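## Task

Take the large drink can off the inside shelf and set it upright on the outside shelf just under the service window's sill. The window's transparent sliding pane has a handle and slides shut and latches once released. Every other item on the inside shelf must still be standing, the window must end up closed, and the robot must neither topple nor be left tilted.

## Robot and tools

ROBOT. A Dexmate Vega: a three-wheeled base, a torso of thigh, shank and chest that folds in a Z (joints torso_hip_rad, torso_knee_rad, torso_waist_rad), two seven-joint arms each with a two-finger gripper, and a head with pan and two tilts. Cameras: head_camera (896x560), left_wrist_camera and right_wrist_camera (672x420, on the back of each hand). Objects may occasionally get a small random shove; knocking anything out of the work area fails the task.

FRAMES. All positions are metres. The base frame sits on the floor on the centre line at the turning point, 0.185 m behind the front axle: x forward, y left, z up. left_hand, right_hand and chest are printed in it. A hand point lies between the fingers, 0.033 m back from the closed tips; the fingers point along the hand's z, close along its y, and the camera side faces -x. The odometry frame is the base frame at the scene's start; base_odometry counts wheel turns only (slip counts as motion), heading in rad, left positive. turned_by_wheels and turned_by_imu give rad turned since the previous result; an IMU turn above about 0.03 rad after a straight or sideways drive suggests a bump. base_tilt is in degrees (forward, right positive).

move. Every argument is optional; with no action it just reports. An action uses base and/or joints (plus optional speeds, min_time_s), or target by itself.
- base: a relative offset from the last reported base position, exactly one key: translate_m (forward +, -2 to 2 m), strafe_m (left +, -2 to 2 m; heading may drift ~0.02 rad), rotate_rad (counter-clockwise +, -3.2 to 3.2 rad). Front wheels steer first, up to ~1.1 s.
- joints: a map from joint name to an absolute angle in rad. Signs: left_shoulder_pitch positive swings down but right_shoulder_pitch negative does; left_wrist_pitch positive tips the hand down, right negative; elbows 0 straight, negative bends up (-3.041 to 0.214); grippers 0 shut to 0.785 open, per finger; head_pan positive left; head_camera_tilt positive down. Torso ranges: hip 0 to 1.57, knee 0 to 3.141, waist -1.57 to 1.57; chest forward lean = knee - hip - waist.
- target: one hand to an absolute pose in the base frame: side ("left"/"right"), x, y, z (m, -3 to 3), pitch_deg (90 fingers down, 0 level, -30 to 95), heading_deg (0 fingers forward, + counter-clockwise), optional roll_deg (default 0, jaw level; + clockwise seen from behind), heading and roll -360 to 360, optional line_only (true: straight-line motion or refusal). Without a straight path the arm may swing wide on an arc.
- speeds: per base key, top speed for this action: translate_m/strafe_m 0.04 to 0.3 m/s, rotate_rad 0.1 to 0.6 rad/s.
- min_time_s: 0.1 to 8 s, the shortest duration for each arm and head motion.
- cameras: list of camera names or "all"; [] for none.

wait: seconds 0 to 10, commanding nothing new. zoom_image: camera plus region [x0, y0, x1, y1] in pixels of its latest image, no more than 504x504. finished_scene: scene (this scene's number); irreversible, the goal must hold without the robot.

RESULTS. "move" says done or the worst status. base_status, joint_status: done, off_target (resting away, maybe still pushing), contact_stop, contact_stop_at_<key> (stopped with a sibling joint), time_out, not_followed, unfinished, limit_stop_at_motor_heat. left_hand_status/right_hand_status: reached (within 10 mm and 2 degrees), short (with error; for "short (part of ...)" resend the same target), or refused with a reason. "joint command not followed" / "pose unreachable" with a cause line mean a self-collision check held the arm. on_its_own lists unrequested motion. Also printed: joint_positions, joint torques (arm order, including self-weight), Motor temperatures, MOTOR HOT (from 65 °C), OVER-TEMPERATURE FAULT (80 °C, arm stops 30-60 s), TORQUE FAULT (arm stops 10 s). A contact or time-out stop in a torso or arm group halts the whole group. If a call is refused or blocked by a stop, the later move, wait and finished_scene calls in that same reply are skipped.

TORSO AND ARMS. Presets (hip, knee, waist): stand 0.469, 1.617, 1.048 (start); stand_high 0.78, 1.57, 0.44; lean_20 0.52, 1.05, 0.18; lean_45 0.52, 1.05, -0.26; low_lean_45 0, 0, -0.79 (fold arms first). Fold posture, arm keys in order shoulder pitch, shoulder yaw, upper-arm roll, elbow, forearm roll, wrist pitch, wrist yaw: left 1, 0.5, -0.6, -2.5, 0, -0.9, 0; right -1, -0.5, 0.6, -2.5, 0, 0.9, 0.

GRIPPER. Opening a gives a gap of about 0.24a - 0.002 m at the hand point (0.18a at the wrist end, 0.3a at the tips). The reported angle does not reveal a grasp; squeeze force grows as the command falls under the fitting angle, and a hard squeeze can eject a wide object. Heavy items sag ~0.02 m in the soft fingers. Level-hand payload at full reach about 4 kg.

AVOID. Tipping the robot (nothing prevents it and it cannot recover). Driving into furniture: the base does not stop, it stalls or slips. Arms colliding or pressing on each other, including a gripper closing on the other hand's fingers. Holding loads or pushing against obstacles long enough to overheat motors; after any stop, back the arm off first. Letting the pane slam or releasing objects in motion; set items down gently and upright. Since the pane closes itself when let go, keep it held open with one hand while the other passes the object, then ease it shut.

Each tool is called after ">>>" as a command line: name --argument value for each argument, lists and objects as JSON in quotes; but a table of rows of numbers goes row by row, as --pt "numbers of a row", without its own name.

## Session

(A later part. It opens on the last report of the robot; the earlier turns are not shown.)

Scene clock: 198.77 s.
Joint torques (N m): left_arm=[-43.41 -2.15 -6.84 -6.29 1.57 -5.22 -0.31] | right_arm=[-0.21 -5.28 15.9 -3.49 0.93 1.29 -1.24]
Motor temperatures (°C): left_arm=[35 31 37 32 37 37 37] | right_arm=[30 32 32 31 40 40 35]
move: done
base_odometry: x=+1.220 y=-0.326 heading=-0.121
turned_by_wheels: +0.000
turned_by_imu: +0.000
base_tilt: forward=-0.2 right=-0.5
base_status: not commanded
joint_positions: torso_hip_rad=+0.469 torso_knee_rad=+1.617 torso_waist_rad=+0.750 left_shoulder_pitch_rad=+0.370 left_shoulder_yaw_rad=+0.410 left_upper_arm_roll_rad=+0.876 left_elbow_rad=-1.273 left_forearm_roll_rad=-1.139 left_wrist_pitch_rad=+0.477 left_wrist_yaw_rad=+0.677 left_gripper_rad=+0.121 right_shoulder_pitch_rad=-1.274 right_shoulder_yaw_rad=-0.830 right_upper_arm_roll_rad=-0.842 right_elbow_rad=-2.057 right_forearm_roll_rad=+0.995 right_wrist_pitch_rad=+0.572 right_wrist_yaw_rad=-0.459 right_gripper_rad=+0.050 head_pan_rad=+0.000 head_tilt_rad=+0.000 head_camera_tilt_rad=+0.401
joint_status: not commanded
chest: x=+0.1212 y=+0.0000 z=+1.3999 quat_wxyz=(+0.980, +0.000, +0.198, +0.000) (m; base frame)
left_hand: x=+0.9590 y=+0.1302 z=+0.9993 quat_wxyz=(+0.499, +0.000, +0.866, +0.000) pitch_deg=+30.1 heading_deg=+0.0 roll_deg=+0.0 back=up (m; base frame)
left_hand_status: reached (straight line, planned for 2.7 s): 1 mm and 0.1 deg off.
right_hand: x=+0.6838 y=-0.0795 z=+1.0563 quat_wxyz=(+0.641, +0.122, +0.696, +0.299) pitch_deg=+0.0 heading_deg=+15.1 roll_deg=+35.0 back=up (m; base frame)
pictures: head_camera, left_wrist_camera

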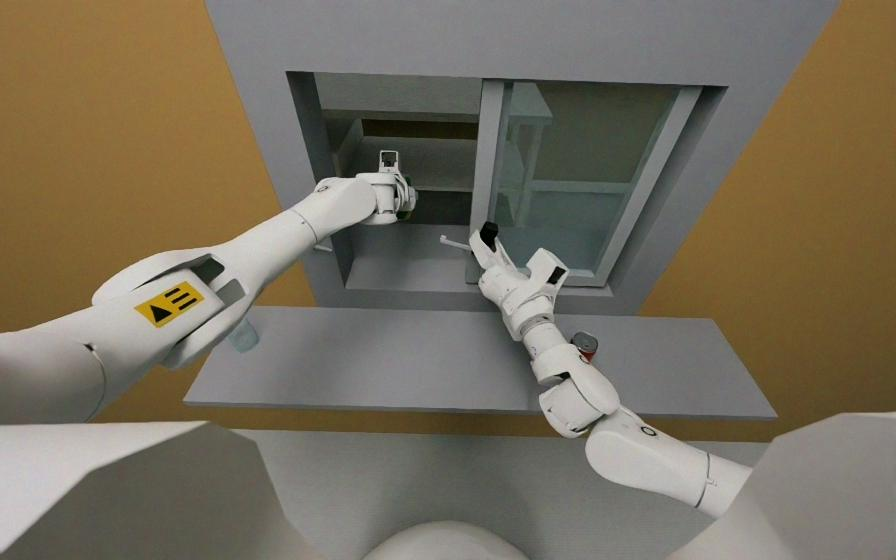

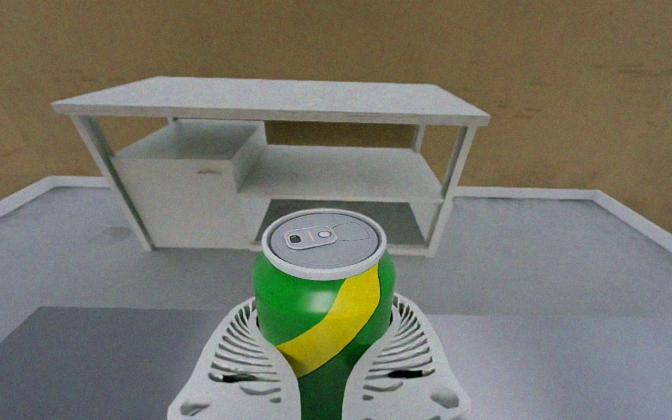

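>>> move --target '{"side":"left","x":0.94,"y":0.13,"z":0.97,"pitch_deg":23,"heading_deg":0,"roll_deg":0}' --cameras '["head_camera","left_wrist_camera"]'

>>> zoom_image --camera "head_camera" --region '[330, 130, 490, 300]'

Scene clock: 202.07 s.
Joint torques (N m): left_arm=[-31.48 0.87 -7.04 -7.89 2.1 -5.53 -0.22] | right_arm=[-0.58 -5.21 15.95 -4.07 0.86 1.98 -1.14]
Motor temperatures (°C): left_arm=[35 31 37 33 37 37 37] | right_arm=[30 32 32 31 40 40 35]
move: done
base_odometry: x=+1.220 y=-0.326 heading=-0.121
turned_by_wheels: +0.000
turned_by_imu: +0.000
base_tilt: forward=-0.7 right=-0.5
base_status: not commanded
joint_positions: torso_hip_rad=+0.469 torso_knee_rad=+1.617 torso_waist_rad=+0.750 left_shoulder_pitch_rad=+0.510 left_shoulder_yaw_rad=+0.440 left_upper_arm_roll_rad=+0.923 left_elbow_rad=-1.310 left_forearm_roll_rad=-1.011 left_wrist_pitch_rad=+0.242 left_wrist_yaw_rad=+0.650 left_gripper_rad=+0.121 right_shoulder_pitch_rad=-1.274 right_shoulder_yaw_rad=-0.830 right_upper_arm_roll_rad=-0.842 right_elbow_rad=-2.057 right_forearm_roll_rad=+0.995 right_wrist_pitch_rad=+0.572 right_wrist_yaw_rad=-0.459 right_gripper_rad=+0.050 head_pan_rad=+0.000 head_tilt_rad=+0.000 head_camera_tilt_rad=+0.401
joint_status: not commanded
chest: x=+0.1212 y=+0.0000 z=+1.3999 quat_wxyz=(+0.980, +0.000, +0.198, +0.000) (m; base frame)
left_hand: x=+0.9403 y=+0.1303 z=+0.9698 quat_wxyz=(+0.550, +0.000, +0.835, +0.000) pitch_deg=+23.2 heading_deg=+0.0 roll_deg=+0.0 back=up (m; base frame)
left_hand_status: reached (straight line, planned for 1.1 s): 0 mm and 0.2 deg off.
right_hand: x=+0.6838 y=-0.0795 z=+1.0563 quat_wxyz=(+0.641, +0.122, +0.696, +0.299) pitch_deg=+0.0 heading_deg=+15.1 roll_deg=+35.0 back=up (m; base frame)
pictures: head_camera, left_wrist_camera

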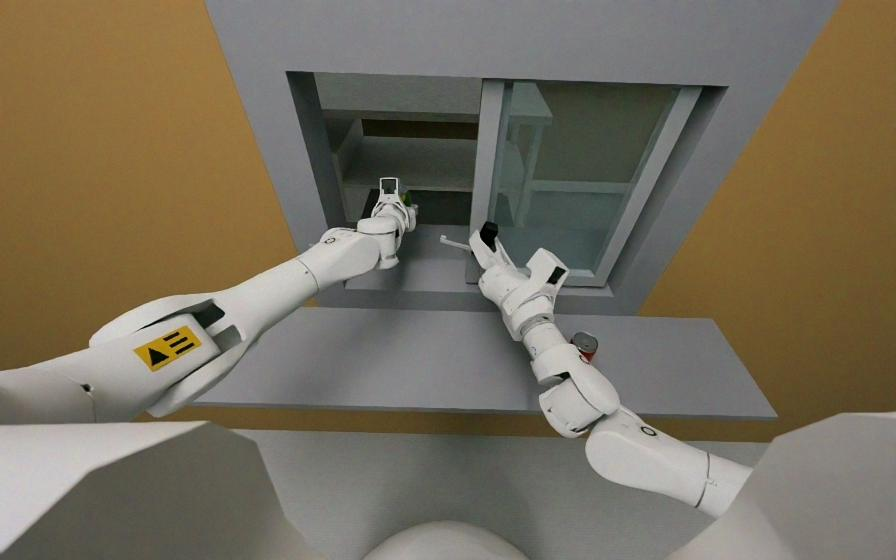

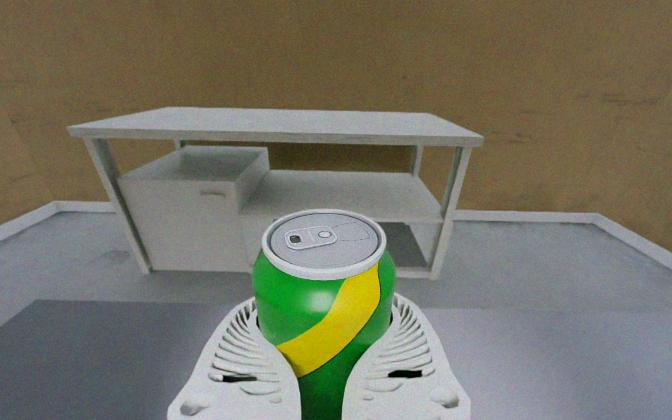

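Scaled by 2.965 from the camera's 896x560 image, which has a finer 960x600 frame.

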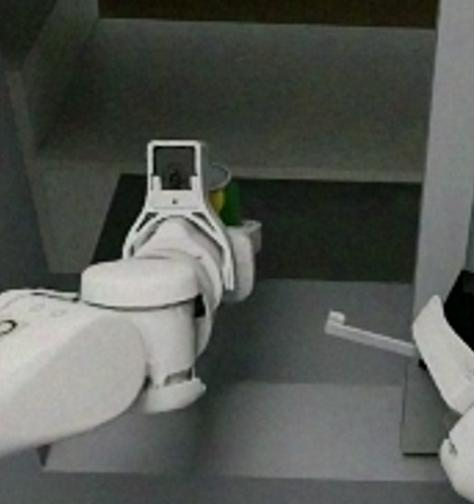

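>>> move --target '{"side":"left","x":0.95,"y":0.13,"z":0.955,"pitch_deg":29,"heading_deg":0,"roll_deg":0}' --cameras '["head_camera","left_wrist_camera"]'

>>> zoom_image --camera "head_camera" --region '[330, 130, 490, 300]'

Scene clock: 204.53 s.
Joint torques (N m): left_arm=[-42.84 -3.09 -10.94 -5.77 1.22 -5.37 -0.21] | right_arm=[0.98 -4.38 15.69 -3.61 0.93 2.08 -1]
Motor temperatures (°C): left_arm=[35 31 37 33 37 37 37] | right_arm=[30 32 32 31 40 40 35]
move: done
base_odometry: x=+1.220 y=-0.326 heading=-0.121
turned_by_wheels: +0.000
turned_by_imu: +0.000
base_tilt: forward=-0.3 right=-0.7
base_status: not commanded
joint_positions: torso_hip_rad=+0.469 torso_knee_rad=+1.617 torso_waist_rad=+0.750 left_shoulder_pitch_rad=+0.436 left_shoulder_yaw_rad=+0.394 left_upper_arm_roll_rad=+0.914 left_elbow_rad=-1.213 left_forearm_roll_rad=-1.072 left_wrist_pitch_rad=+0.351 left_wrist_yaw_rad=+0.626 left_gripper_rad=+0.121 right_shoulder_pitch_rad=-1.274 right_shoulder_yaw_rad=-0.830 right_upper_arm_roll_rad=-0.842 right_elbow_rad=-2.057 right_forearm_roll_rad=+0.995 right_wrist_pitch_rad=+0.572 right_wrist_yaw_rad=-0.459 right_gripper_rad=+0.050 head_pan_rad=+0.000 head_tilt_rad=+0.000 head_camera_tilt_rad=+0.401
joint_status: not commanded
chest: x=+0.1212 y=+0.0000 z=+1.3999 quat_wxyz=(+0.980, +0.000, +0.198, +0.000) (m; base frame)
left_hand: x=+0.9492 y=+0.1302 z=+0.9546 quat_wxyz=(+0.509, +0.000, +0.861, +0.000) pitch_deg=+28.8 heading_deg=+0.0 roll_deg=+0.1 back=up (m; base frame)
left_hand_status: reached (straight line, planned for 0.7 s): 1 mm and 0.2 deg off.
right_hand: x=+0.6838 y=-0.0795 z=+1.0563 quat_wxyz=(+0.641, +0.122, +0.696, +0.299) pitch_deg=+0.0 heading_deg=+15.1 roll_deg=+35.0 back=up (m; base frame)
pictures: head_camera, left_wrist_camera

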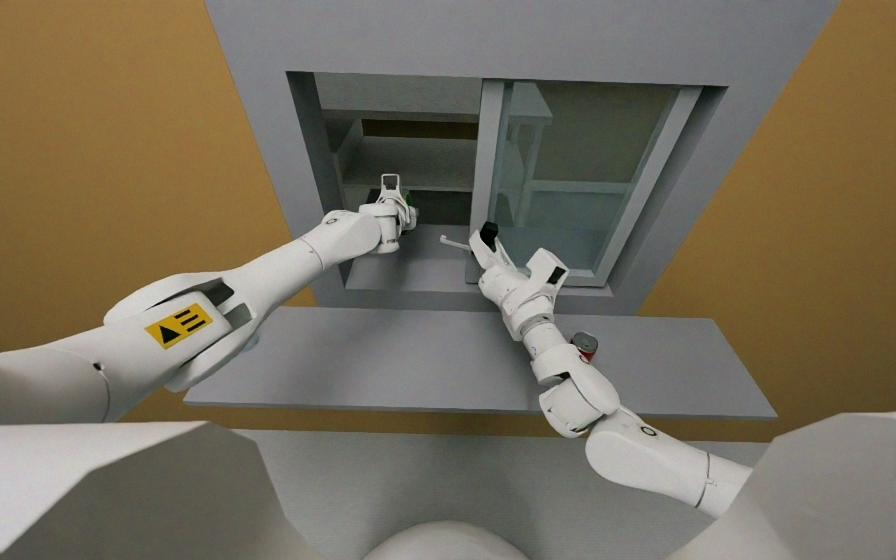

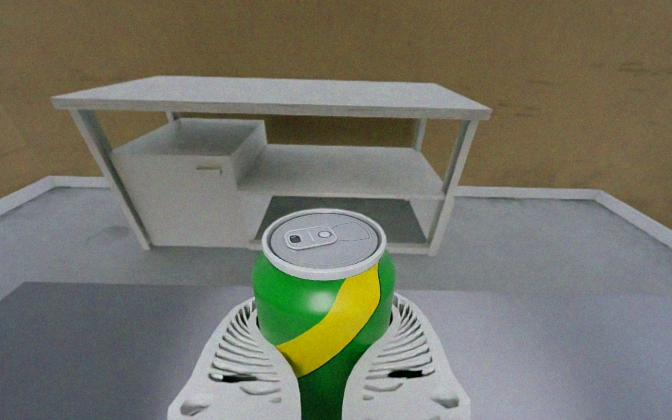

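Scaled by 2.965 from the camera's 896x560 image, which has a finer 960x600 frame.

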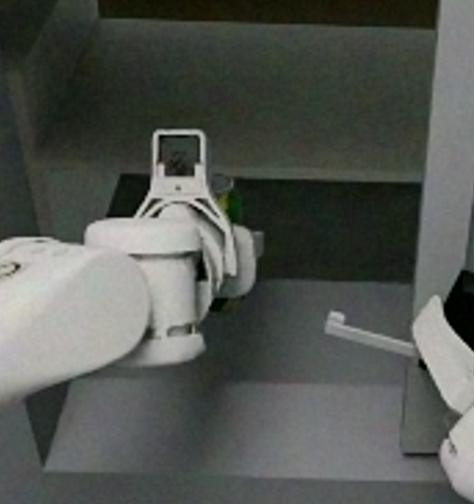

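>>> move --target '{"side":"left","x":0.945,"y":0.13,"z":0.94,"pitch_deg":29,"heading_deg":0,"roll_deg":0}' --cameras '["left_wrist_camera"]'

>>> move --target '{"side":"left","x":0.945,"y":0.13,"z":0.93,"pitch_deg":29,"heading_deg":0,"roll_deg":0}' --cameras '["left_wrist_camera"]'

Scene clock: 206.27 s.
Joint torques (N m): left_arm=[-31.97 -2.06 -6.67 -6.38 1.71 -5.06 -0.18] | right_arm=[0.21 -4.9 15.87 -4.63 0.93 1.91 -0.99]
Motor temperatures (°C): left_arm=[35 31 37 33 37 37 37] | right_arm=[30 32 32 31 40 40 35]
move: done
base_odometry: x=+1.220 y=-0.326 heading=-0.121
turned_by_wheels: +0.000
turned_by_imu: +0.000
base_tilt: forward=-0.3 right=-0.6
base_status: not commanded
joint_positions: torso_hip_rad=+0.469 torso_knee_rad=+1.617 torso_waist_rad=+0.750 left_shoulder_pitch_rad=+0.449 left_shoulder_yaw_rad=+0.387 left_upper_arm_roll_rad=+0.922 left_elbow_rad=-1.191 left_forearm_roll_rad=-1.062 left_wrist_pitch_rad=+0.328 left_wrist_yaw_rad=+0.614 left_gripper_rad=+0.121 right_shoulder_pitch_rad=-1.274 right_shoulder_yaw_rad=-0.830 right_upper_arm_roll_rad=-0.842 right_elbow_rad=-2.057 right_forearm_roll_rad=+0.995 right_wrist_pitch_rad=+0.572 right_wrist_yaw_rad=-0.459 right_gripper_rad=+0.050 head_pan_rad=+0.000 head_tilt_rad=+0.000 head_camera_tilt_rad=+0.401
joint_status: not commanded
chest: x=+0.1212 y=+0.0000 z=+1.3999 quat_wxyz=(+0.980, +0.000, +0.198, +0.000) (m; base frame)
left_hand: x=+0.9455 y=+0.1302 z=+0.9417 quat_wxyz=(+0.507, +0.000, +0.862, +0.000) pitch_deg=+29.1 heading_deg=+0.0 roll_deg=+0.0 back=up (m; base frame)
left_hand_status: reached (straight line, planned for 0.4 s): 2 mm and 0.1 deg off.
right_hand: x=+0.6838 y=-0.0795 z=+1.0563 quat_wxyz=(+0.641, +0.122, +0.696, +0.299) pitch_deg=+0.0 heading_deg=+15.1 roll_deg=+35.0 back=up (m; base frame)
pictures: left_wrist_camera

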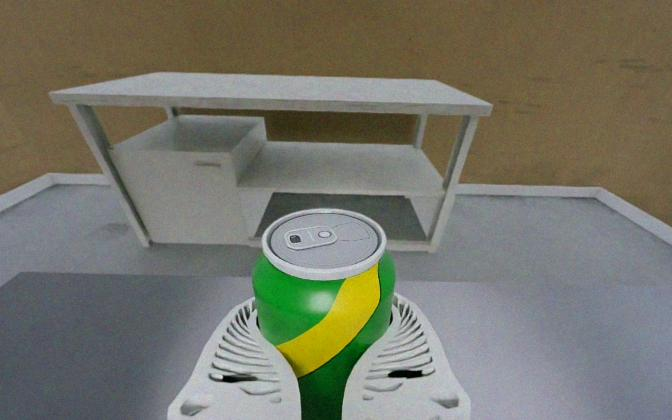

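Scene clock: 207.50 s.
Joint torques (N m): left_arm=[-32.35 -2.22 -5.83 -6.94 1.8 -4.92 -0.07] | right_arm=[1.58 -4.04 16.32 -3.64 0.93 1.83 -1.11]
Motor temperatures (°C): left_arm=[36 31 37 33 37 37 37] | right_arm=[30 32 32 31 40 39 35]
move: done
base_odometry: x=+1.220 y=-0.326 heading=-0.121
turned_by_wheels: +0.000
turned_by_imu: +0.000
base_tilt: forward=-0.3 right=-0.6
base_status: not commanded
joint_positions: torso_hip_rad=+0.469 torso_knee_rad=+1.617 torso_waist_rad=+0.750 left_shoulder_pitch_rad=+0.454 left_shoulder_yaw_rad=+0.373 left_upper_arm_roll_rad=+0.931 left_elbow_rad=-1.154 left_forearm_roll_rad=-1.050 left_wrist_pitch_rad=+0.301 left_wrist_yaw_rad=+0.595 left_gripper_rad=+0.121 right_shoulder_pitch_rad=-1.274 right_shoulder_yaw_rad=-0.830 right_upper_arm_roll_rad=-0.842 right_elbow_rad=-2.057 right_forearm_roll_rad=+0.995 right_wrist_pitch_rad=+0.572 right_wrist_yaw_rad=-0.459 right_gripper_rad=+0.050 head_pan_rad=+0.000 head_tilt_rad=+0.000 head_camera_tilt_rad=+0.401
joint_status: not commanded
chest: x=+0.1212 y=+0.0000 z=+1.3999 quat_wxyz=(+0.980, +0.000, +0.198, +0.000) (m; base frame)
left_hand: x=+0.9448 y=+0.1302 z=+0.9308 quat_wxyz=(+0.507, +0.000, +0.862, +0.000) pitch_deg=+29.1 heading_deg=+0.0 roll_deg=+0.0 back=up (m; base frame)
left_hand_status: reached (straight line, planned for 0.4 s): 1 mm and 0.1 deg off.
right_hand: x=+0.6838 y=-0.0795 z=+1.0563 quat_wxyz=(+0.641, +0.122, +0.696, +0.299) pitch_deg=+0.0 heading_deg=+15.1 roll_deg=+35.0 back=up (m; base frame)
pictures: left_wrist_camera

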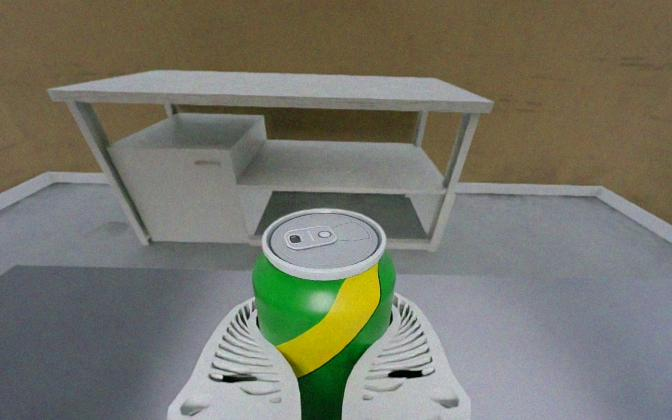

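>>> move --target '{"side":"left","x":0.945,"y":0.13,"z":0.918,"pitch_deg":29,"heading_deg":0,"roll_deg":0}' --cameras '["head_camera","left_wrist_camera"]'

>>> zoom_image --camera "head_camera" --region '[330, 130, 490, 300]'

Scene clock: 211.67 s.
Joint torques (N m): left_arm=[-32.11 -2.12 -5.73 -5.01 1.65 -5.11 -0.21] | right_arm=[0.23 -4.63 16.28 -3.28 0.89 2.04 -1]
Motor temperatures (°C): left_arm=[36 31 36 33 37 37 37] | right_arm=[30 32 32 31 40 39 35]
move: done
base_odometry: x=+1.220 y=-0.326 heading=-0.121
turned_by_wheels: +0.000
turned_by_imu: +0.000
base_tilt: forward=-0.3 right=-0.5
base_status: not commanded
joint_positions: torso_hip_rad=+0.469 torso_knee_rad=+1.617 torso_waist_rad=+0.750 left_shoulder_pitch_rad=+0.457 left_shoulder_yaw_rad=+0.354 left_upper_arm_roll_rad=+0.941 left_elbow_rad=-1.104 left_forearm_roll_rad=-1.036 left_wrist_pitch_rad=+0.269 left_wrist_yaw_rad=+0.571 left_gripper_rad=+0.121 right_shoulder_pitch_rad=-1.274 right_shoulder_yaw_rad=-0.830 right_upper_arm_roll_rad=-0.842 right_elbow_rad=-2.057 right_forearm_roll_rad=+0.995 right_wrist_pitch_rad=+0.572 right_wrist_yaw_rad=-0.459 right_gripper_rad=+0.050 head_pan_rad=+0.000 head_tilt_rad=+0.000 head_camera_tilt_rad=+0.401
joint_status: not commanded
chest: x=+0.1212 y=+0.0000 z=+1.3999 quat_wxyz=(+0.980, +0.000, +0.198, +0.000) (m; base frame)
left_hand: x=+0.9447 y=+0.1302 z=+0.9186 quat_wxyz=(+0.507, +0.000, +0.862, +0.000) pitch_deg=+29.1 heading_deg=+0.0 roll_deg=+0.0 back=up (m; base frame)
left_hand_status: reached (straight line, planned for 0.5 s): 1 mm and 0.1 deg off.
right_hand: x=+0.6838 y=-0.0795 z=+1.0563 quat_wxyz=(+0.641, +0.122, +0.696, +0.299) pitch_deg=+0.0 heading_deg=+15.1 roll_deg=+35.0 back=up (m; base frame)
pictures: head_camera, left_wrist_camera

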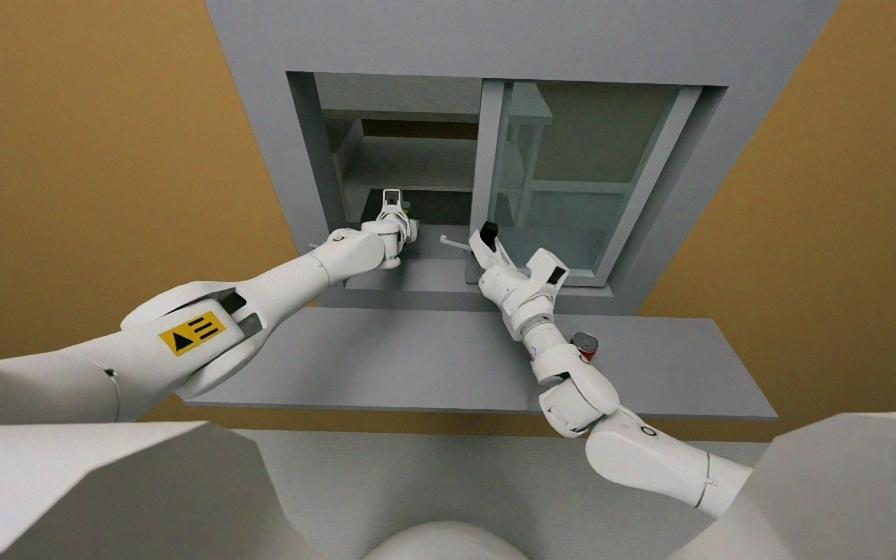

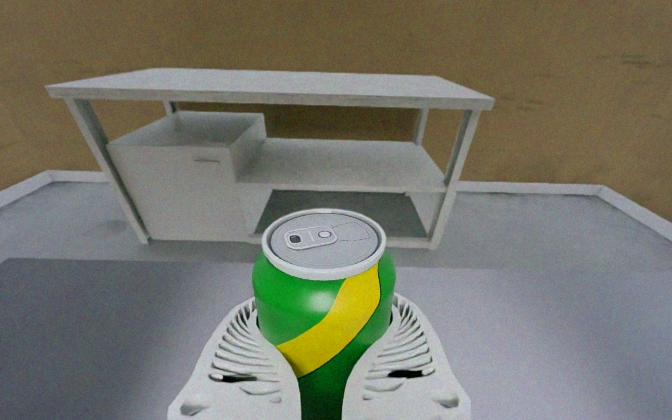

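Scaled by 2.965 from the camera's 896x560 image, which has a finer 960x600 frame.

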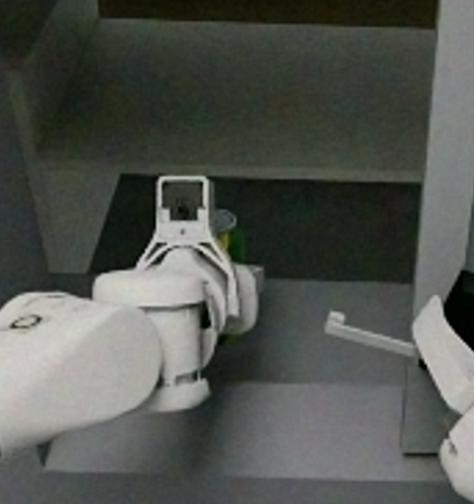

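>>> move --target '{"side":"left","x":0.955,"y":0.13,"z":0.910,"pitch_deg":30,"heading_deg":0,"roll_deg":0}' --cameras '["left_wrist_camera"]'

>>> move --target '{"side":"left","x":0.955,"y":0.13,"z":0.903,"pitch_deg":30,"heading_deg":0,"roll_deg":0}' --cameras '["head_camera","left_wrist_camera"]'

>>> zoom_image --camera "head_camera" --region '[330, 130, 490, 300]'

Scene clock: 214.83 s.
Joint torques (N m): left_arm=[-42.77 -2.6 -5.2 -5.59 1.47 -5.89 -0.16] | right_arm=[1.01 -6.14 15.97 -3.38 0.92 1.69 -1.14]
Motor temperatures (°C): left_arm=[36 31 36 33 37 37 37] | right_arm=[30 32 32 31 40 39 35]
move: done
base_odometry: x=+1.220 y=-0.326 heading=-0.121
turned_by_wheels: +0.000
turned_by_imu: +0.000
base_tilt: forward=-0.4 right=-0.4
base_status: not commanded
joint_positions: torso_hip_rad=+0.469 torso_knee_rad=+1.617 torso_waist_rad=+0.750 left_shoulder_pitch_rad=+0.419 left_shoulder_yaw_rad=+0.304 left_upper_arm_roll_rad=+0.950 left_elbow_rad=-0.988 left_forearm_roll_rad=-1.030 left_wrist_pitch_rad=+0.258 left_wrist_yaw_rad=+0.523 left_gripper_rad=+0.121 right_shoulder_pitch_rad=-1.274 right_shoulder_yaw_rad=-0.830 right_upper_arm_roll_rad=-0.842 right_elbow_rad=-2.057 right_forearm_roll_rad=+0.995 right_wrist_pitch_rad=+0.572 right_wrist_yaw_rad=-0.459 right_gripper_rad=+0.050 head_pan_rad=+0.000 head_tilt_rad=+0.000 head_camera_tilt_rad=+0.401
joint_status: not commanded
chest: x=+0.1212 y=+0.0000 z=+1.3999 quat_wxyz=(+0.980, +0.000, +0.198, +0.000) (m; base frame)
left_hand: x=+0.9542 y=+0.1302 z=+0.9095 quat_wxyz=(+0.500, +0.000, +0.866, +0.000) pitch_deg=+30.0 heading_deg=+0.0 roll_deg=+0.0 back=up (m; base frame)
left_hand_status: reached (straight line, planned for 0.7 s): 1 mm and 0.0 deg off.
right_hand: x=+0.6838 y=-0.0795 z=+1.0563 quat_wxyz=(+0.641, +0.122, +0.696, +0.299) pitch_deg=+0.0 heading_deg=+15.1 roll_deg=+35.0 back=up (m; base frame)
pictures: left_wrist_camera

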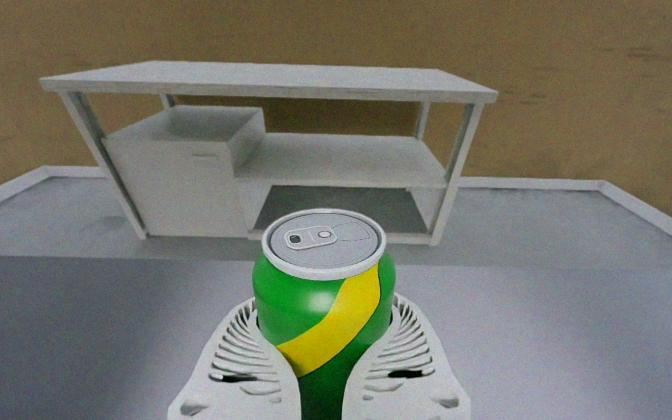

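Scene clock: 216.07 s.
Joint torques (N m): left_arm=[-43.41 -1.74 -4.73 -5.28 1.5 -5.57 -0.3] | right_arm=[-0.07 -5.06 15.41 -3.38 0.93 1.74 -1.32]
Motor temperatures (°C): left_arm=[36 31 36 33 37 37 37] | right_arm=[30 32 32 31 40 39 35]
move: done
base_odometry: x=+1.220 y=-0.326 heading=-0.121
turned_by_wheels: +0.000
turned_by_imu: +0.000
base_tilt: forward=-0.3 right=-0.7
base_status: not commanded
joint_positions: torso_hip_rad=+0.469 torso_knee_rad=+1.617 torso_waist_rad=+0.750 left_shoulder_pitch_rad=+0.417 left_shoulder_yaw_rad=+0.289 left_upper_arm_roll_rad=+0.955 left_elbow_rad=-0.950 left_forearm_roll_rad=-1.023 left_wrist_pitch_rad=+0.239 left_wrist_yaw_rad=+0.507 left_gripper_rad=+0.121 right_shoulder_pitch_rad=-1.274 right_shoulder_yaw_rad=-0.830 right_upper_arm_roll_rad=-0.842 right_elbow_rad=-2.057 right_forearm_roll_rad=+0.995 right_wrist_pitch_rad=+0.572 right_wrist_yaw_rad=-0.459 right_gripper_rad=+0.050 head_pan_rad=+0.000 head_tilt_rad=+0.000 head_camera_tilt_rad=+0.401
joint_status: not commanded
chest: x=+0.1212 y=+0.0000 z=+1.3999 quat_wxyz=(+0.980, +0.000, +0.198, +0.000) (m; base frame)
left_hand: x=+0.9545 y=+0.1302 z=+0.9030 quat_wxyz=(+0.499, +0.000, +0.866, +0.000) pitch_deg=+30.1 heading_deg=+0.0 roll_deg=+0.0 back=up (m; base frame)
left_hand_status: reached (straight line, planned for 0.4 s): 1 mm and 0.1 deg off.
right_hand: x=+0.6838 y=-0.0795 z=+1.0563 quat_wxyz=(+0.641, +0.122, +0.696, +0.299) pitch_deg=+0.0 heading_deg=+15.1 roll_deg=+35.0 back=up (m; base frame)
pictures: head_camera, left_wrist_camera

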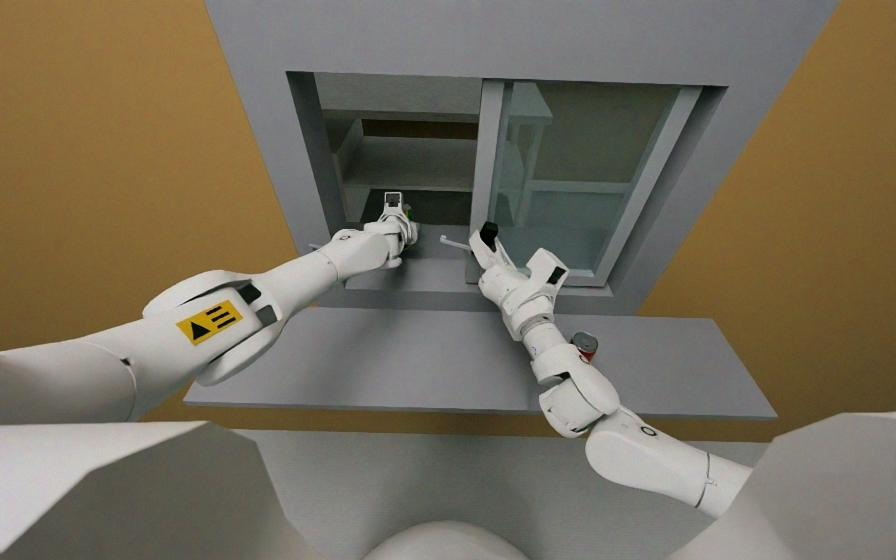

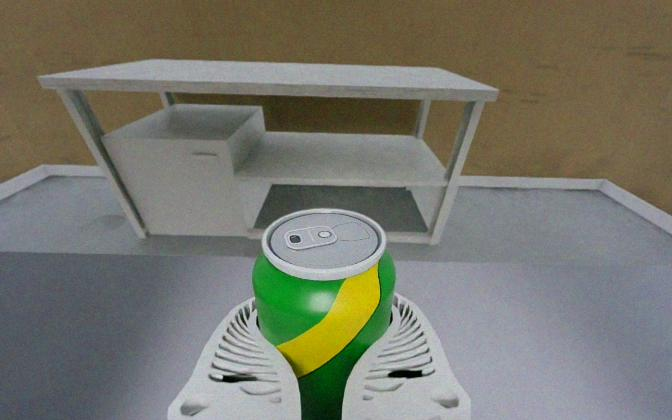

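Scaled by 2.965 from the camera's 896x560 image, which has a finer 960x600 frame.

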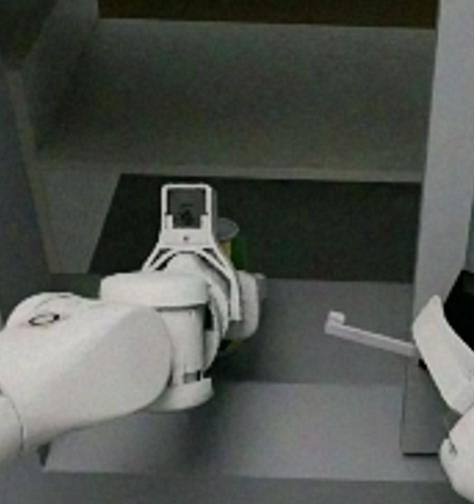

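>>> move --target '{"side":"left","x":0.957,"y":0.13,"z":0.895,"pitch_deg":30,"heading_deg":0,"roll_deg":0}' --cameras '["left_wrist_camera"]'

>>> move --target '{"side":"left","x":0.957,"y":0.13,"z":0.887,"pitch_deg":30,"heading_deg":0,"roll_deg":0}' --cameras '["head_camera","left_wrist_camera"]'

>>> zoom_image --camera "head_camera" --region '[330, 130, 490, 300]'

Scene clock: 218.10 s.
Joint torques (N m): left_arm=[-43.44 -3.24 -4.45 -5.91 1.5 -5.64 -0.15] | right_arm=[0.05 -4.73 15.76 -3.99 0.87 2.26 -1.2]
Motor temperatures (°C): left_arm=[36 31 36 33 37 37 37] | right_arm=[30 32 32 31 40 39 35]
move: done
base_odometry: x=+1.220 y=-0.326 heading=-0.121
turned_by_wheels: +0.000
turned_by_imu: +0.000
base_tilt: forward=-0.2 right=-0.6
base_status: not commanded
joint_positions: torso_hip_rad=+0.469 torso_knee_rad=+1.617 torso_waist_rad=+0.750 left_shoulder_pitch_rad=+0.409 left_shoulder_yaw_rad=+0.261 left_upper_arm_roll_rad=+0.963 left_elbow_rad=-0.884 left_forearm_roll_rad=-1.013 left_wrist_pitch_rad=+0.210 left_wrist_yaw_rad=+0.478 left_gripper_rad=+0.121 right_shoulder_pitch_rad=-1.274 right_shoulder_yaw_rad=-0.830 right_upper_arm_roll_rad=-0.842 right_elbow_rad=-2.057 right_forearm_roll_rad=+0.995 right_wrist_pitch_rad=+0.572 right_wrist_yaw_rad=-0.459 right_gripper_rad=+0.050 head_pan_rad=+0.000 head_tilt_rad=+0.000 head_camera_tilt_rad=+0.401
joint_status: not commanded
chest: x=+0.1212 y=+0.0000 z=+1.3999 quat_wxyz=(+0.980, +0.000, +0.198, +0.000) (m; base frame)
left_hand: x=+0.9564 y=+0.1302 z=+0.8947 quat_wxyz=(+0.499, +0.000, +0.866, +0.000) pitch_deg=+30.1 heading_deg=+0.0 roll_deg=+0.0 back=up (m; base frame)
left_hand_status: reached (straight line, planned for 0.5 s): 1 mm and 0.1 deg off.
right_hand: x=+0.6838 y=-0.0795 z=+1.0563 quat_wxyz=(+0.641, +0.122, +0.696, +0.299) pitch_deg=+0.0 heading_deg=+15.1 roll_deg=+35.0 back=up (m; base frame)
pictures: left_wrist_camera

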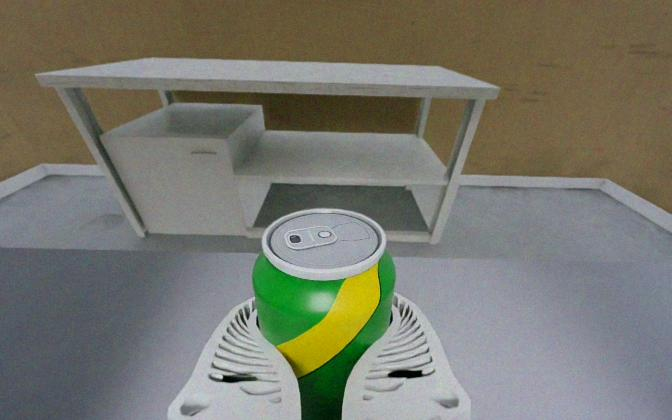

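Scene clock: 219.53 s.
Joint torques (N m): left_arm=[-43.26 -2.54 -4.43 -5.92 1.38 -5.45 -0.13] | right_arm=[0.65 -5.4 15.88 -2.96 0.93 1.67 -1.15]
Motor temperatures (°C): left_arm=[37 31 36 33 37 37 37] | right_arm=[30 32 32 31 40 39 35]
move: done
base_odometry: x=+1.220 y=-0.326 heading=-0.121
turned_by_wheels: +0.000
turned_by_imu: +0.000
base_tilt: forward=-0.4 right=-0.7
base_status: not commanded
joint_positions: torso_hip_rad=+0.469 torso_knee_rad=+1.617 torso_waist_rad=+0.750 left_shoulder_pitch_rad=+0.405 left_shoulder_yaw_rad=+0.239 left_upper_arm_roll_rad=+0.969 left_elbow_rad=-0.831 left_forearm_roll_rad=-1.004 left_wrist_pitch_rad=+0.184 left_wrist_yaw_rad=+0.455 left_gripper_rad=+0.121 right_shoulder_pitch_rad=-1.274 right_shoulder_yaw_rad=-0.830 right_upper_arm_roll_rad=-0.842 right_elbow_rad=-2.057 right_forearm_roll_rad=+0.995 right_wrist_pitch_rad=+0.572 right_wrist_yaw_rad=-0.459 right_gripper_rad=+0.050 head_pan_rad=+0.000 head_tilt_rad=+0.000 head_camera_tilt_rad=+0.401
joint_status: not commanded
chest: x=+0.1212 y=+0.0000 z=+1.3999 quat_wxyz=(+0.980, +0.000, +0.198, +0.000) (m; base frame)
left_hand: x=+0.9565 y=+0.1302 z=+0.8868 quat_wxyz=(+0.499, +0.000, +0.866, +0.000) pitch_deg=+30.1 heading_deg=+0.0 roll_deg=+0.0 back=up (m; base frame)
left_hand_status: reached (straight line, planned for 0.5 s): 1 mm and 0.1 deg off.
right_hand: x=+0.6838 y=-0.0795 z=+1.0563 quat_wxyz=(+0.641, +0.122, +0.696, +0.299) pitch_deg=+0.0 heading_deg=+15.1 roll_deg=+35.0 back=up (m; base frame)
pictures: head_camera, left_wrist_camera

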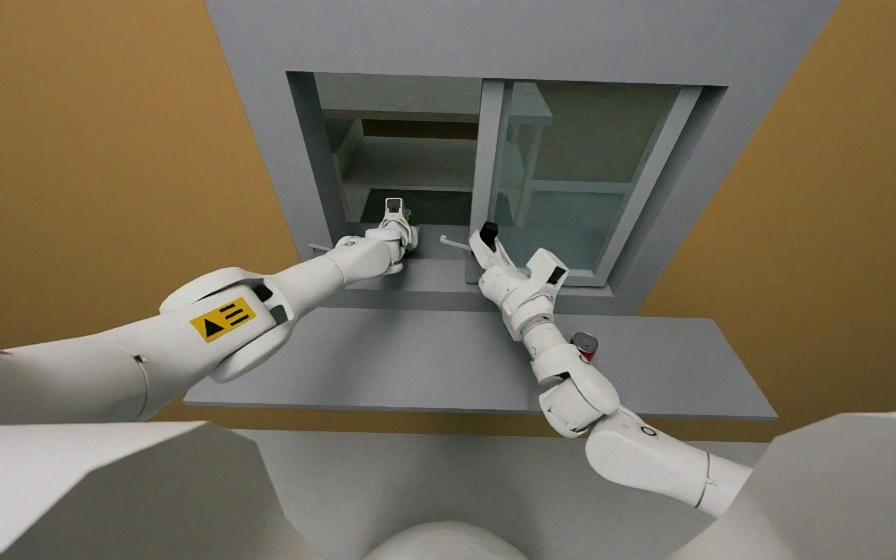

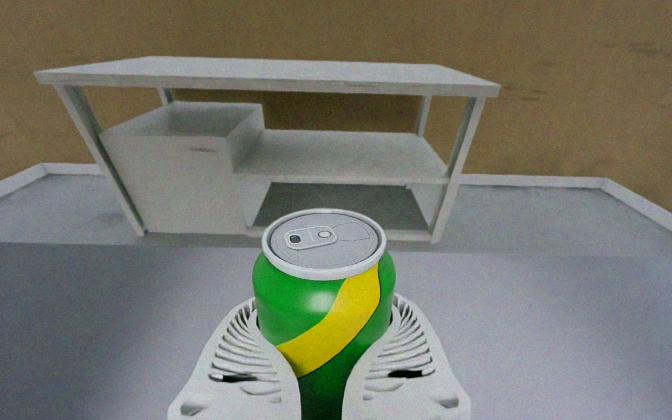

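Scaled by 2.965 from the camera's 896x560 image, which has a finer 960x600 frame.

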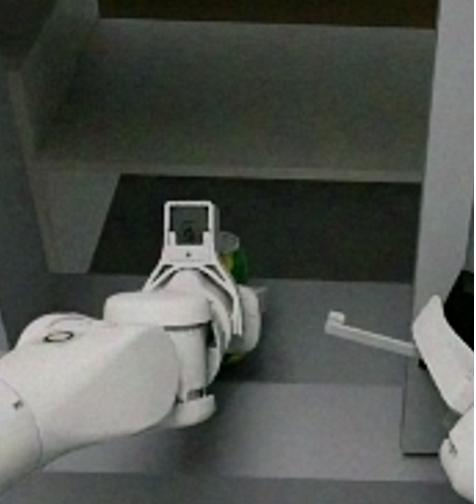

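>>> move --target '{"side":"left","x":0.955,"y":0.13,"z":0.890,"pitch_deg":37,"heading_deg":0,"roll_deg":0}' --cameras '["left_wrist_camera"]'

>>> move --target '{"side":"left","x":0.955,"y":0.13,"z":0.880,"pitch_deg":37,"heading_deg":0,"roll_deg":0}' --cameras '["head_camera","left_wrist_camera"]'

>>> zoom_image --camera "head_camera" --region '[330, 130, 490, 300]'

Scene clock: 223.30 s.
Joint torques (N m): left_arm=[-45.08 -3.71 -9.05 -5.26 0.74 -4.65 0.25] | right_arm=[-0.49 -4.62 16.21 -2.45 0.9 1.71 -1.22]
Motor temperatures (°C): left_arm=[37 31 36 33 36 37 37] | right_arm=[30 32 32 31 40 39 35]
move: done
base_odometry: x=+1.220 y=-0.326 heading=-0.121
turned_by_wheels: +0.000
turned_by_imu: +0.000
base_tilt: forward=-0.4 right=-0.4
base_status: not commanded
joint_positions: torso_hip_rad=+0.469 torso_knee_rad=+1.617 torso_waist_rad=+0.750 left_shoulder_pitch_rad=+0.327 left_shoulder_yaw_rad=+0.231 left_upper_arm_roll_rad=+0.943 left_elbow_rad=-0.823 left_forearm_roll_rad=-1.072 left_wrist_pitch_rad=+0.374 left_wrist_yaw_rad=+0.471 left_gripper_rad=+0.121 right_shoulder_pitch_rad=-1.274 right_shoulder_yaw_rad=-0.830 right_upper_arm_roll_rad=-0.842 right_elbow_rad=-2.057 right_forearm_roll_rad=+0.995 right_wrist_pitch_rad=+0.572 right_wrist_yaw_rad=-0.459 right_gripper_rad=+0.050 head_pan_rad=+0.000 head_tilt_rad=+0.000 head_camera_tilt_rad=+0.401
joint_status: not commanded
chest: x=+0.1212 y=+0.0000 z=+1.3999 quat_wxyz=(+0.980, +0.000, +0.198, +0.000) (m; base frame)
left_hand: x=+0.9546 y=+0.1302 z=+0.8890 quat_wxyz=(+0.447, +0.000, +0.895, +0.000) pitch_deg=+36.9 heading_deg=+0.0 roll_deg=+0.0 back=up (m; base frame)
left_hand_status: reached (straight line, planned for 0.9 s): 1 mm and 0.1 deg off.
right_hand: x=+0.6838 y=-0.0795 z=+1.0563 quat_wxyz=(+0.641, +0.122, +0.696, +0.299) pitch_deg=+0.0 heading_deg=+15.1 roll_deg=+35.0 back=up (m; base frame)
pictures: left_wrist_camera

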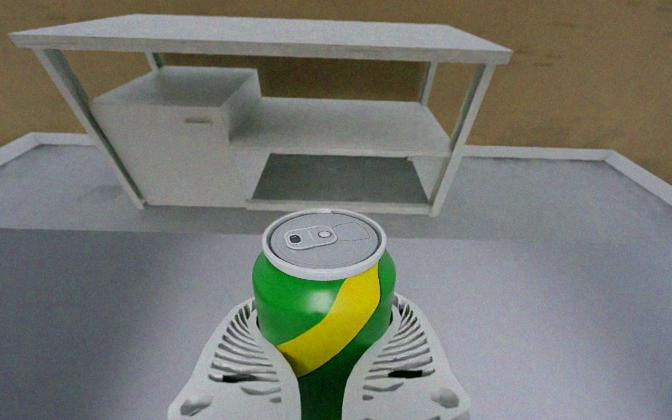

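Scene clock: 224.80 s.
Joint torques (N m): left_arm=[-29.32 -1.6 -1.22 -2.52 -0.19 -0.65 -0.29] | right_arm=[-0.7 -4.99 15.84 -3 0.94 1.56 -1.16]
Motor temperatures (°C): left_arm=[37 31 36 33 36 37 37] | right_arm=[30 32 32 31 40 39 35]
move: done
base_odometry: x=+1.220 y=-0.326 heading=-0.121
turned_by_wheels: +0.000
turned_by_imu: +0.000
base_tilt: forward=-0.5 right=-0.4
base_status: not commanded
joint_positions: torso_hip_rad=+0.469 torso_knee_rad=+1.617 torso_waist_rad=+0.750 left_shoulder_pitch_rad=+0.320 left_shoulder_yaw_rad=+0.206 left_upper_arm_roll_rad=+0.952 left_elbow_rad=-0.763 left_forearm_roll_rad=-1.061 left_wrist_pitch_rad=+0.347 left_wrist_yaw_rad=+0.443 left_gripper_rad=+0.121 right_shoulder_pitch_rad=-1.274 right_shoulder_yaw_rad=-0.830 right_upper_arm_roll_rad=-0.842 right_elbow_rad=-2.057 right_forearm_roll_rad=+0.995 right_wrist_pitch_rad=+0.572 right_wrist_yaw_rad=-0.459 right_gripper_rad=+0.050 head_pan_rad=+0.000 head_tilt_rad=+0.000 head_camera_tilt_rad=+0.401
joint_status: not commanded
chest: x=+0.1210 y=+0.0000 z=+1.3999 quat_wxyz=(+0.980, +0.000, +0.198, +0.000) (m; base frame)
left_hand: x=+0.9551 y=+0.1300 z=+0.8811 quat_wxyz=(+0.447, +0.000, +0.895, +0.000) pitch_deg=+37.0 heading_deg=+0.0 roll_deg=+0.0 back=up (m; base frame)
left_hand_status: reached (straight line, planned for 0.5 s): 1 mm and 0.1 deg off.
right_hand: x=+0.6837 y=-0.0795 z=+1.0565 quat_wxyz=(+0.641, +0.122, +0.696, +0.299) pitch_deg=-0.1 heading_deg=+15.1 roll_deg=+35.0 back=up (m; base frame)
pictures: head_camera, left_wrist_camera

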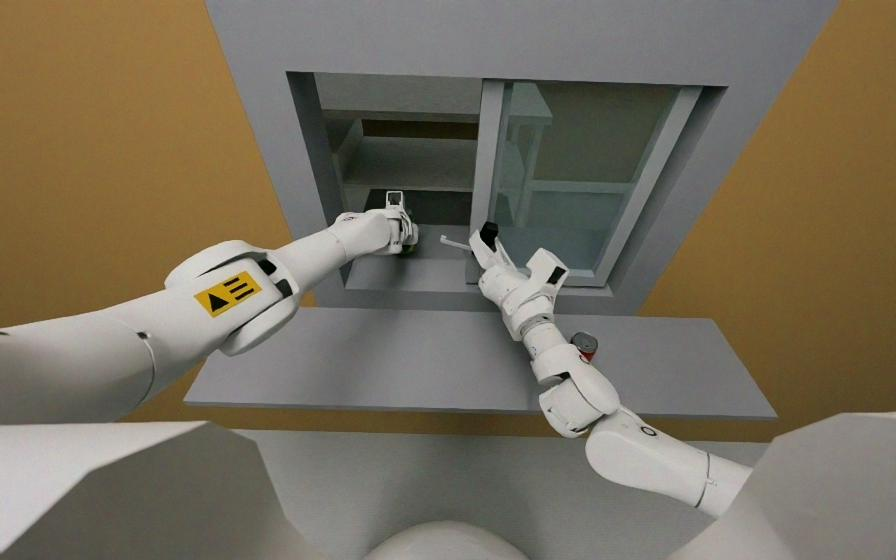

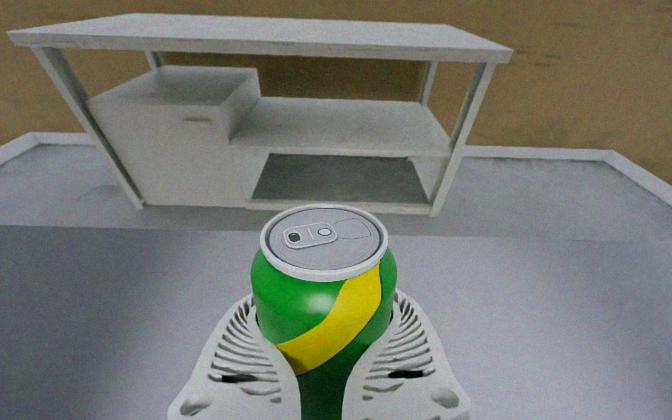

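Scaled by 2.965 from the camera's 896x560 image, which has a finer 960x600 frame.

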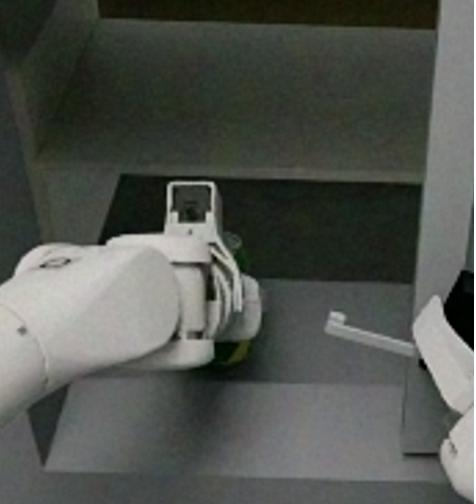

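>>> move --target '{"side":"left","x":0.957,"y":0.13,"z":0.880,"pitch_deg":33,"heading_deg":0,"roll_deg":0}' --cameras '["head_camera","left_wrist_camera"]'

>>> zoom_image --camera "head_camera" --region '[330, 130, 490, 300]'

Scene clock: 227.13 s.
Joint torques (N m): left_arm=[-19.34 1.22 -1.12 -2.93 -0.23 -0.38 -0.11] | right_arm=[1.36 -4.3 15.5 -3.49 0.73 1.92 -1.12]
Motor temperatures (°C): left_arm=[37 31 36 33 36 37 37] | right_arm=[30 32 32 31 40 39 35]
move: done
base_odometry: x=+1.220 y=-0.326 heading=-0.121
turned_by_wheels: +0.000
turned_by_imu: +0.000
base_tilt: forward=-0.3 right=-0.5
base_status: not commanded
joint_positions: torso_hip_rad=+0.469 torso_knee_rad=+1.617 torso_waist_rad=+0.750 left_shoulder_pitch_rad=+0.364 left_shoulder_yaw_rad=+0.212 left_upper_arm_roll_rad=+0.965 left_elbow_rad=-0.772 left_forearm_roll_rad=-1.027 left_wrist_pitch_rad=+0.243 left_wrist_yaw_rad=+0.437 left_gripper_rad=+0.121 right_shoulder_pitch_rad=-1.274 right_shoulder_yaw_rad=-0.830 right_upper_arm_roll_rad=-0.842 right_elbow_rad=-2.057 right_forearm_roll_rad=+0.995 right_wrist_pitch_rad=+0.572 right_wrist_yaw_rad=-0.459 right_gripper_rad=+0.050 head_pan_rad=+0.000 head_tilt_rad=+0.000 head_camera_tilt_rad=+0.401
joint_status: not commanded
chest: x=+0.1209 y=+0.0000 z=+1.4000 quat_wxyz=(+0.980, +0.000, +0.197, +0.000) (m; base frame)
left_hand: x=+0.9572 y=+0.1300 z=+0.8806 quat_wxyz=(+0.476, +0.000, +0.879, +0.000) pitch_deg=+33.1 heading_deg=+0.0 roll_deg=+0.0 back=up (m; base frame)
left_hand_status: reached (straight line, planned for 0.7 s): 1 mm and 0.1 deg off.
right_hand: x=+0.6836 y=-0.0795 z=+1.0566 quat_wxyz=(+0.641, +0.122, +0.696, +0.299) pitch_deg=-0.1 heading_deg=+15.1 roll_deg=+35.0 back=up (m; base frame)
pictures: head_camera, left_wrist_camera

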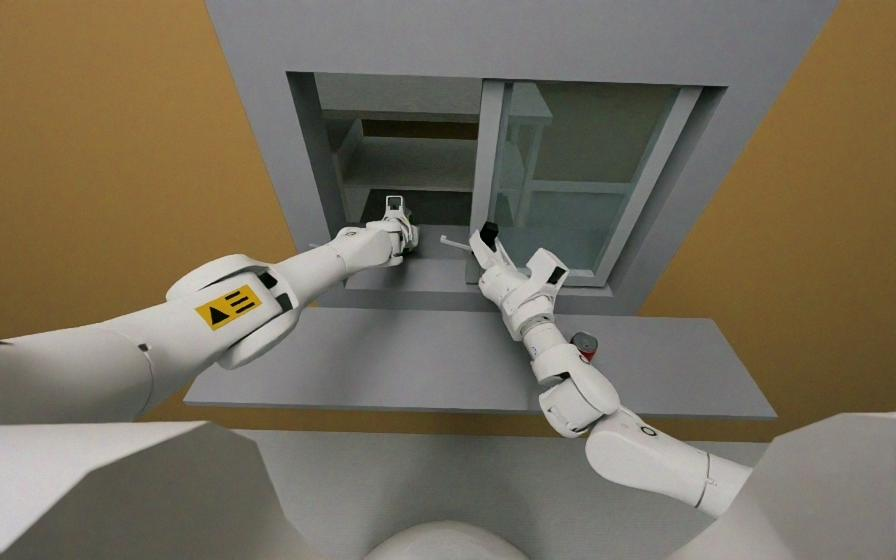

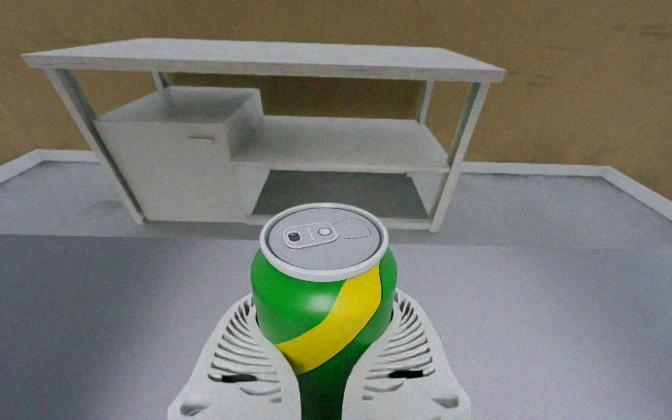

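Scaled by 2.965 from the camera's 896x560 image, which has a finer 960x600 frame.

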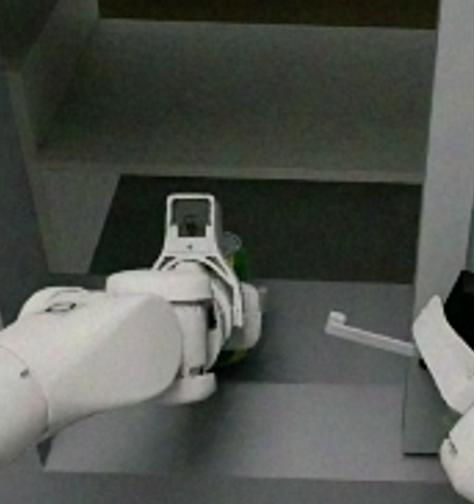

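>>> move --joints '{"left_gripper_rad":0.2}' --min_time_s 1.5 --cameras '["left_wrist_camera"]'

>>> move --joints '{"left_gripper_rad":0.24}' --min_time_s 1.5 --cameras '["left_wrist_camera"]'

"min_time_s" has no arm or head joint beside it: it slows only arm and head motions. Command such a joint too, or leave it out
Scene clock: 227.57 s.
Joint torques (N m): left_arm=[-19.19 1.01 -1.72 -4.61 -0.14 -0.57 -0.08] | right_arm=[0.46 -5.56 15.32 -3.51 0.85 2.28 -1.06]
Motor temperatures (°C): left_arm=[37 31 36 33 36 37 37] | right_arm=[30 32 32 31 40 39 35]
base_odometry: x=+1.220 y=-0.326 heading=-0.121
turned_by_wheels: +0.000
turned_by_imu: +0.000
base_tilt: forward=-0.3 right=-0.6
base_status: not commanded
joint_positions: torso_hip_rad=+0.469 torso_knee_rad=+1.617 torso_waist_rad=+0.750 left_shoulder_pitch_rad=+0.365 left_shoulder_yaw_rad=+0.212 left_upper_arm_roll_rad=+0.966 left_elbow_rad=-0.773 left_forearm_roll_rad=-1.026 left_wrist_pitch_rad=+0.240 left_wrist_yaw_rad=+0.437 left_gripper_rad=+0.121 right_shoulder_pitch_rad=-1.274 right_shoulder_yaw_rad=-0.830 right_upper_arm_roll_rad=-0.842 right_elbow_rad=-2.057 right_forearm_roll_rad=+0.995 right_wrist_pitch_rad=+0.572 right_wrist_yaw_rad=-0.459 right_gripper_rad=+0.050 head_pan_rad=+0.000 head_tilt_rad=+0.000 head_camera_tilt_rad=+0.401
joint_status: not commanded
chest: x=+0.1209 y=+0.0000 z=+1.4000 quat_wxyz=(+0.980, +0.000, +0.197, +0.000) (m; base frame)
left_hand: x=+0.9571 y=+0.1300 z=+0.8806 quat_wxyz=(+0.477, +0.000, +0.879, +0.000) pitch_deg=+33.0 heading_deg=+0.0 roll_deg=+0.0 back=up (m; base frame)
left_hand_status: reached (straight line, planned for 0.7 s): 1 mm and 0.0 deg off.
right_hand: x=+0.6836 y=-0.0795 z=+1.0566 quat_wxyz=(+0.641, +0.122, +0.696, +0.299) pitch_deg=-0.1 heading_deg=+15.1 roll_deg=+35.0 back=up (m; base frame)
pictures: none

not run: a call was refused earlier in this reply.


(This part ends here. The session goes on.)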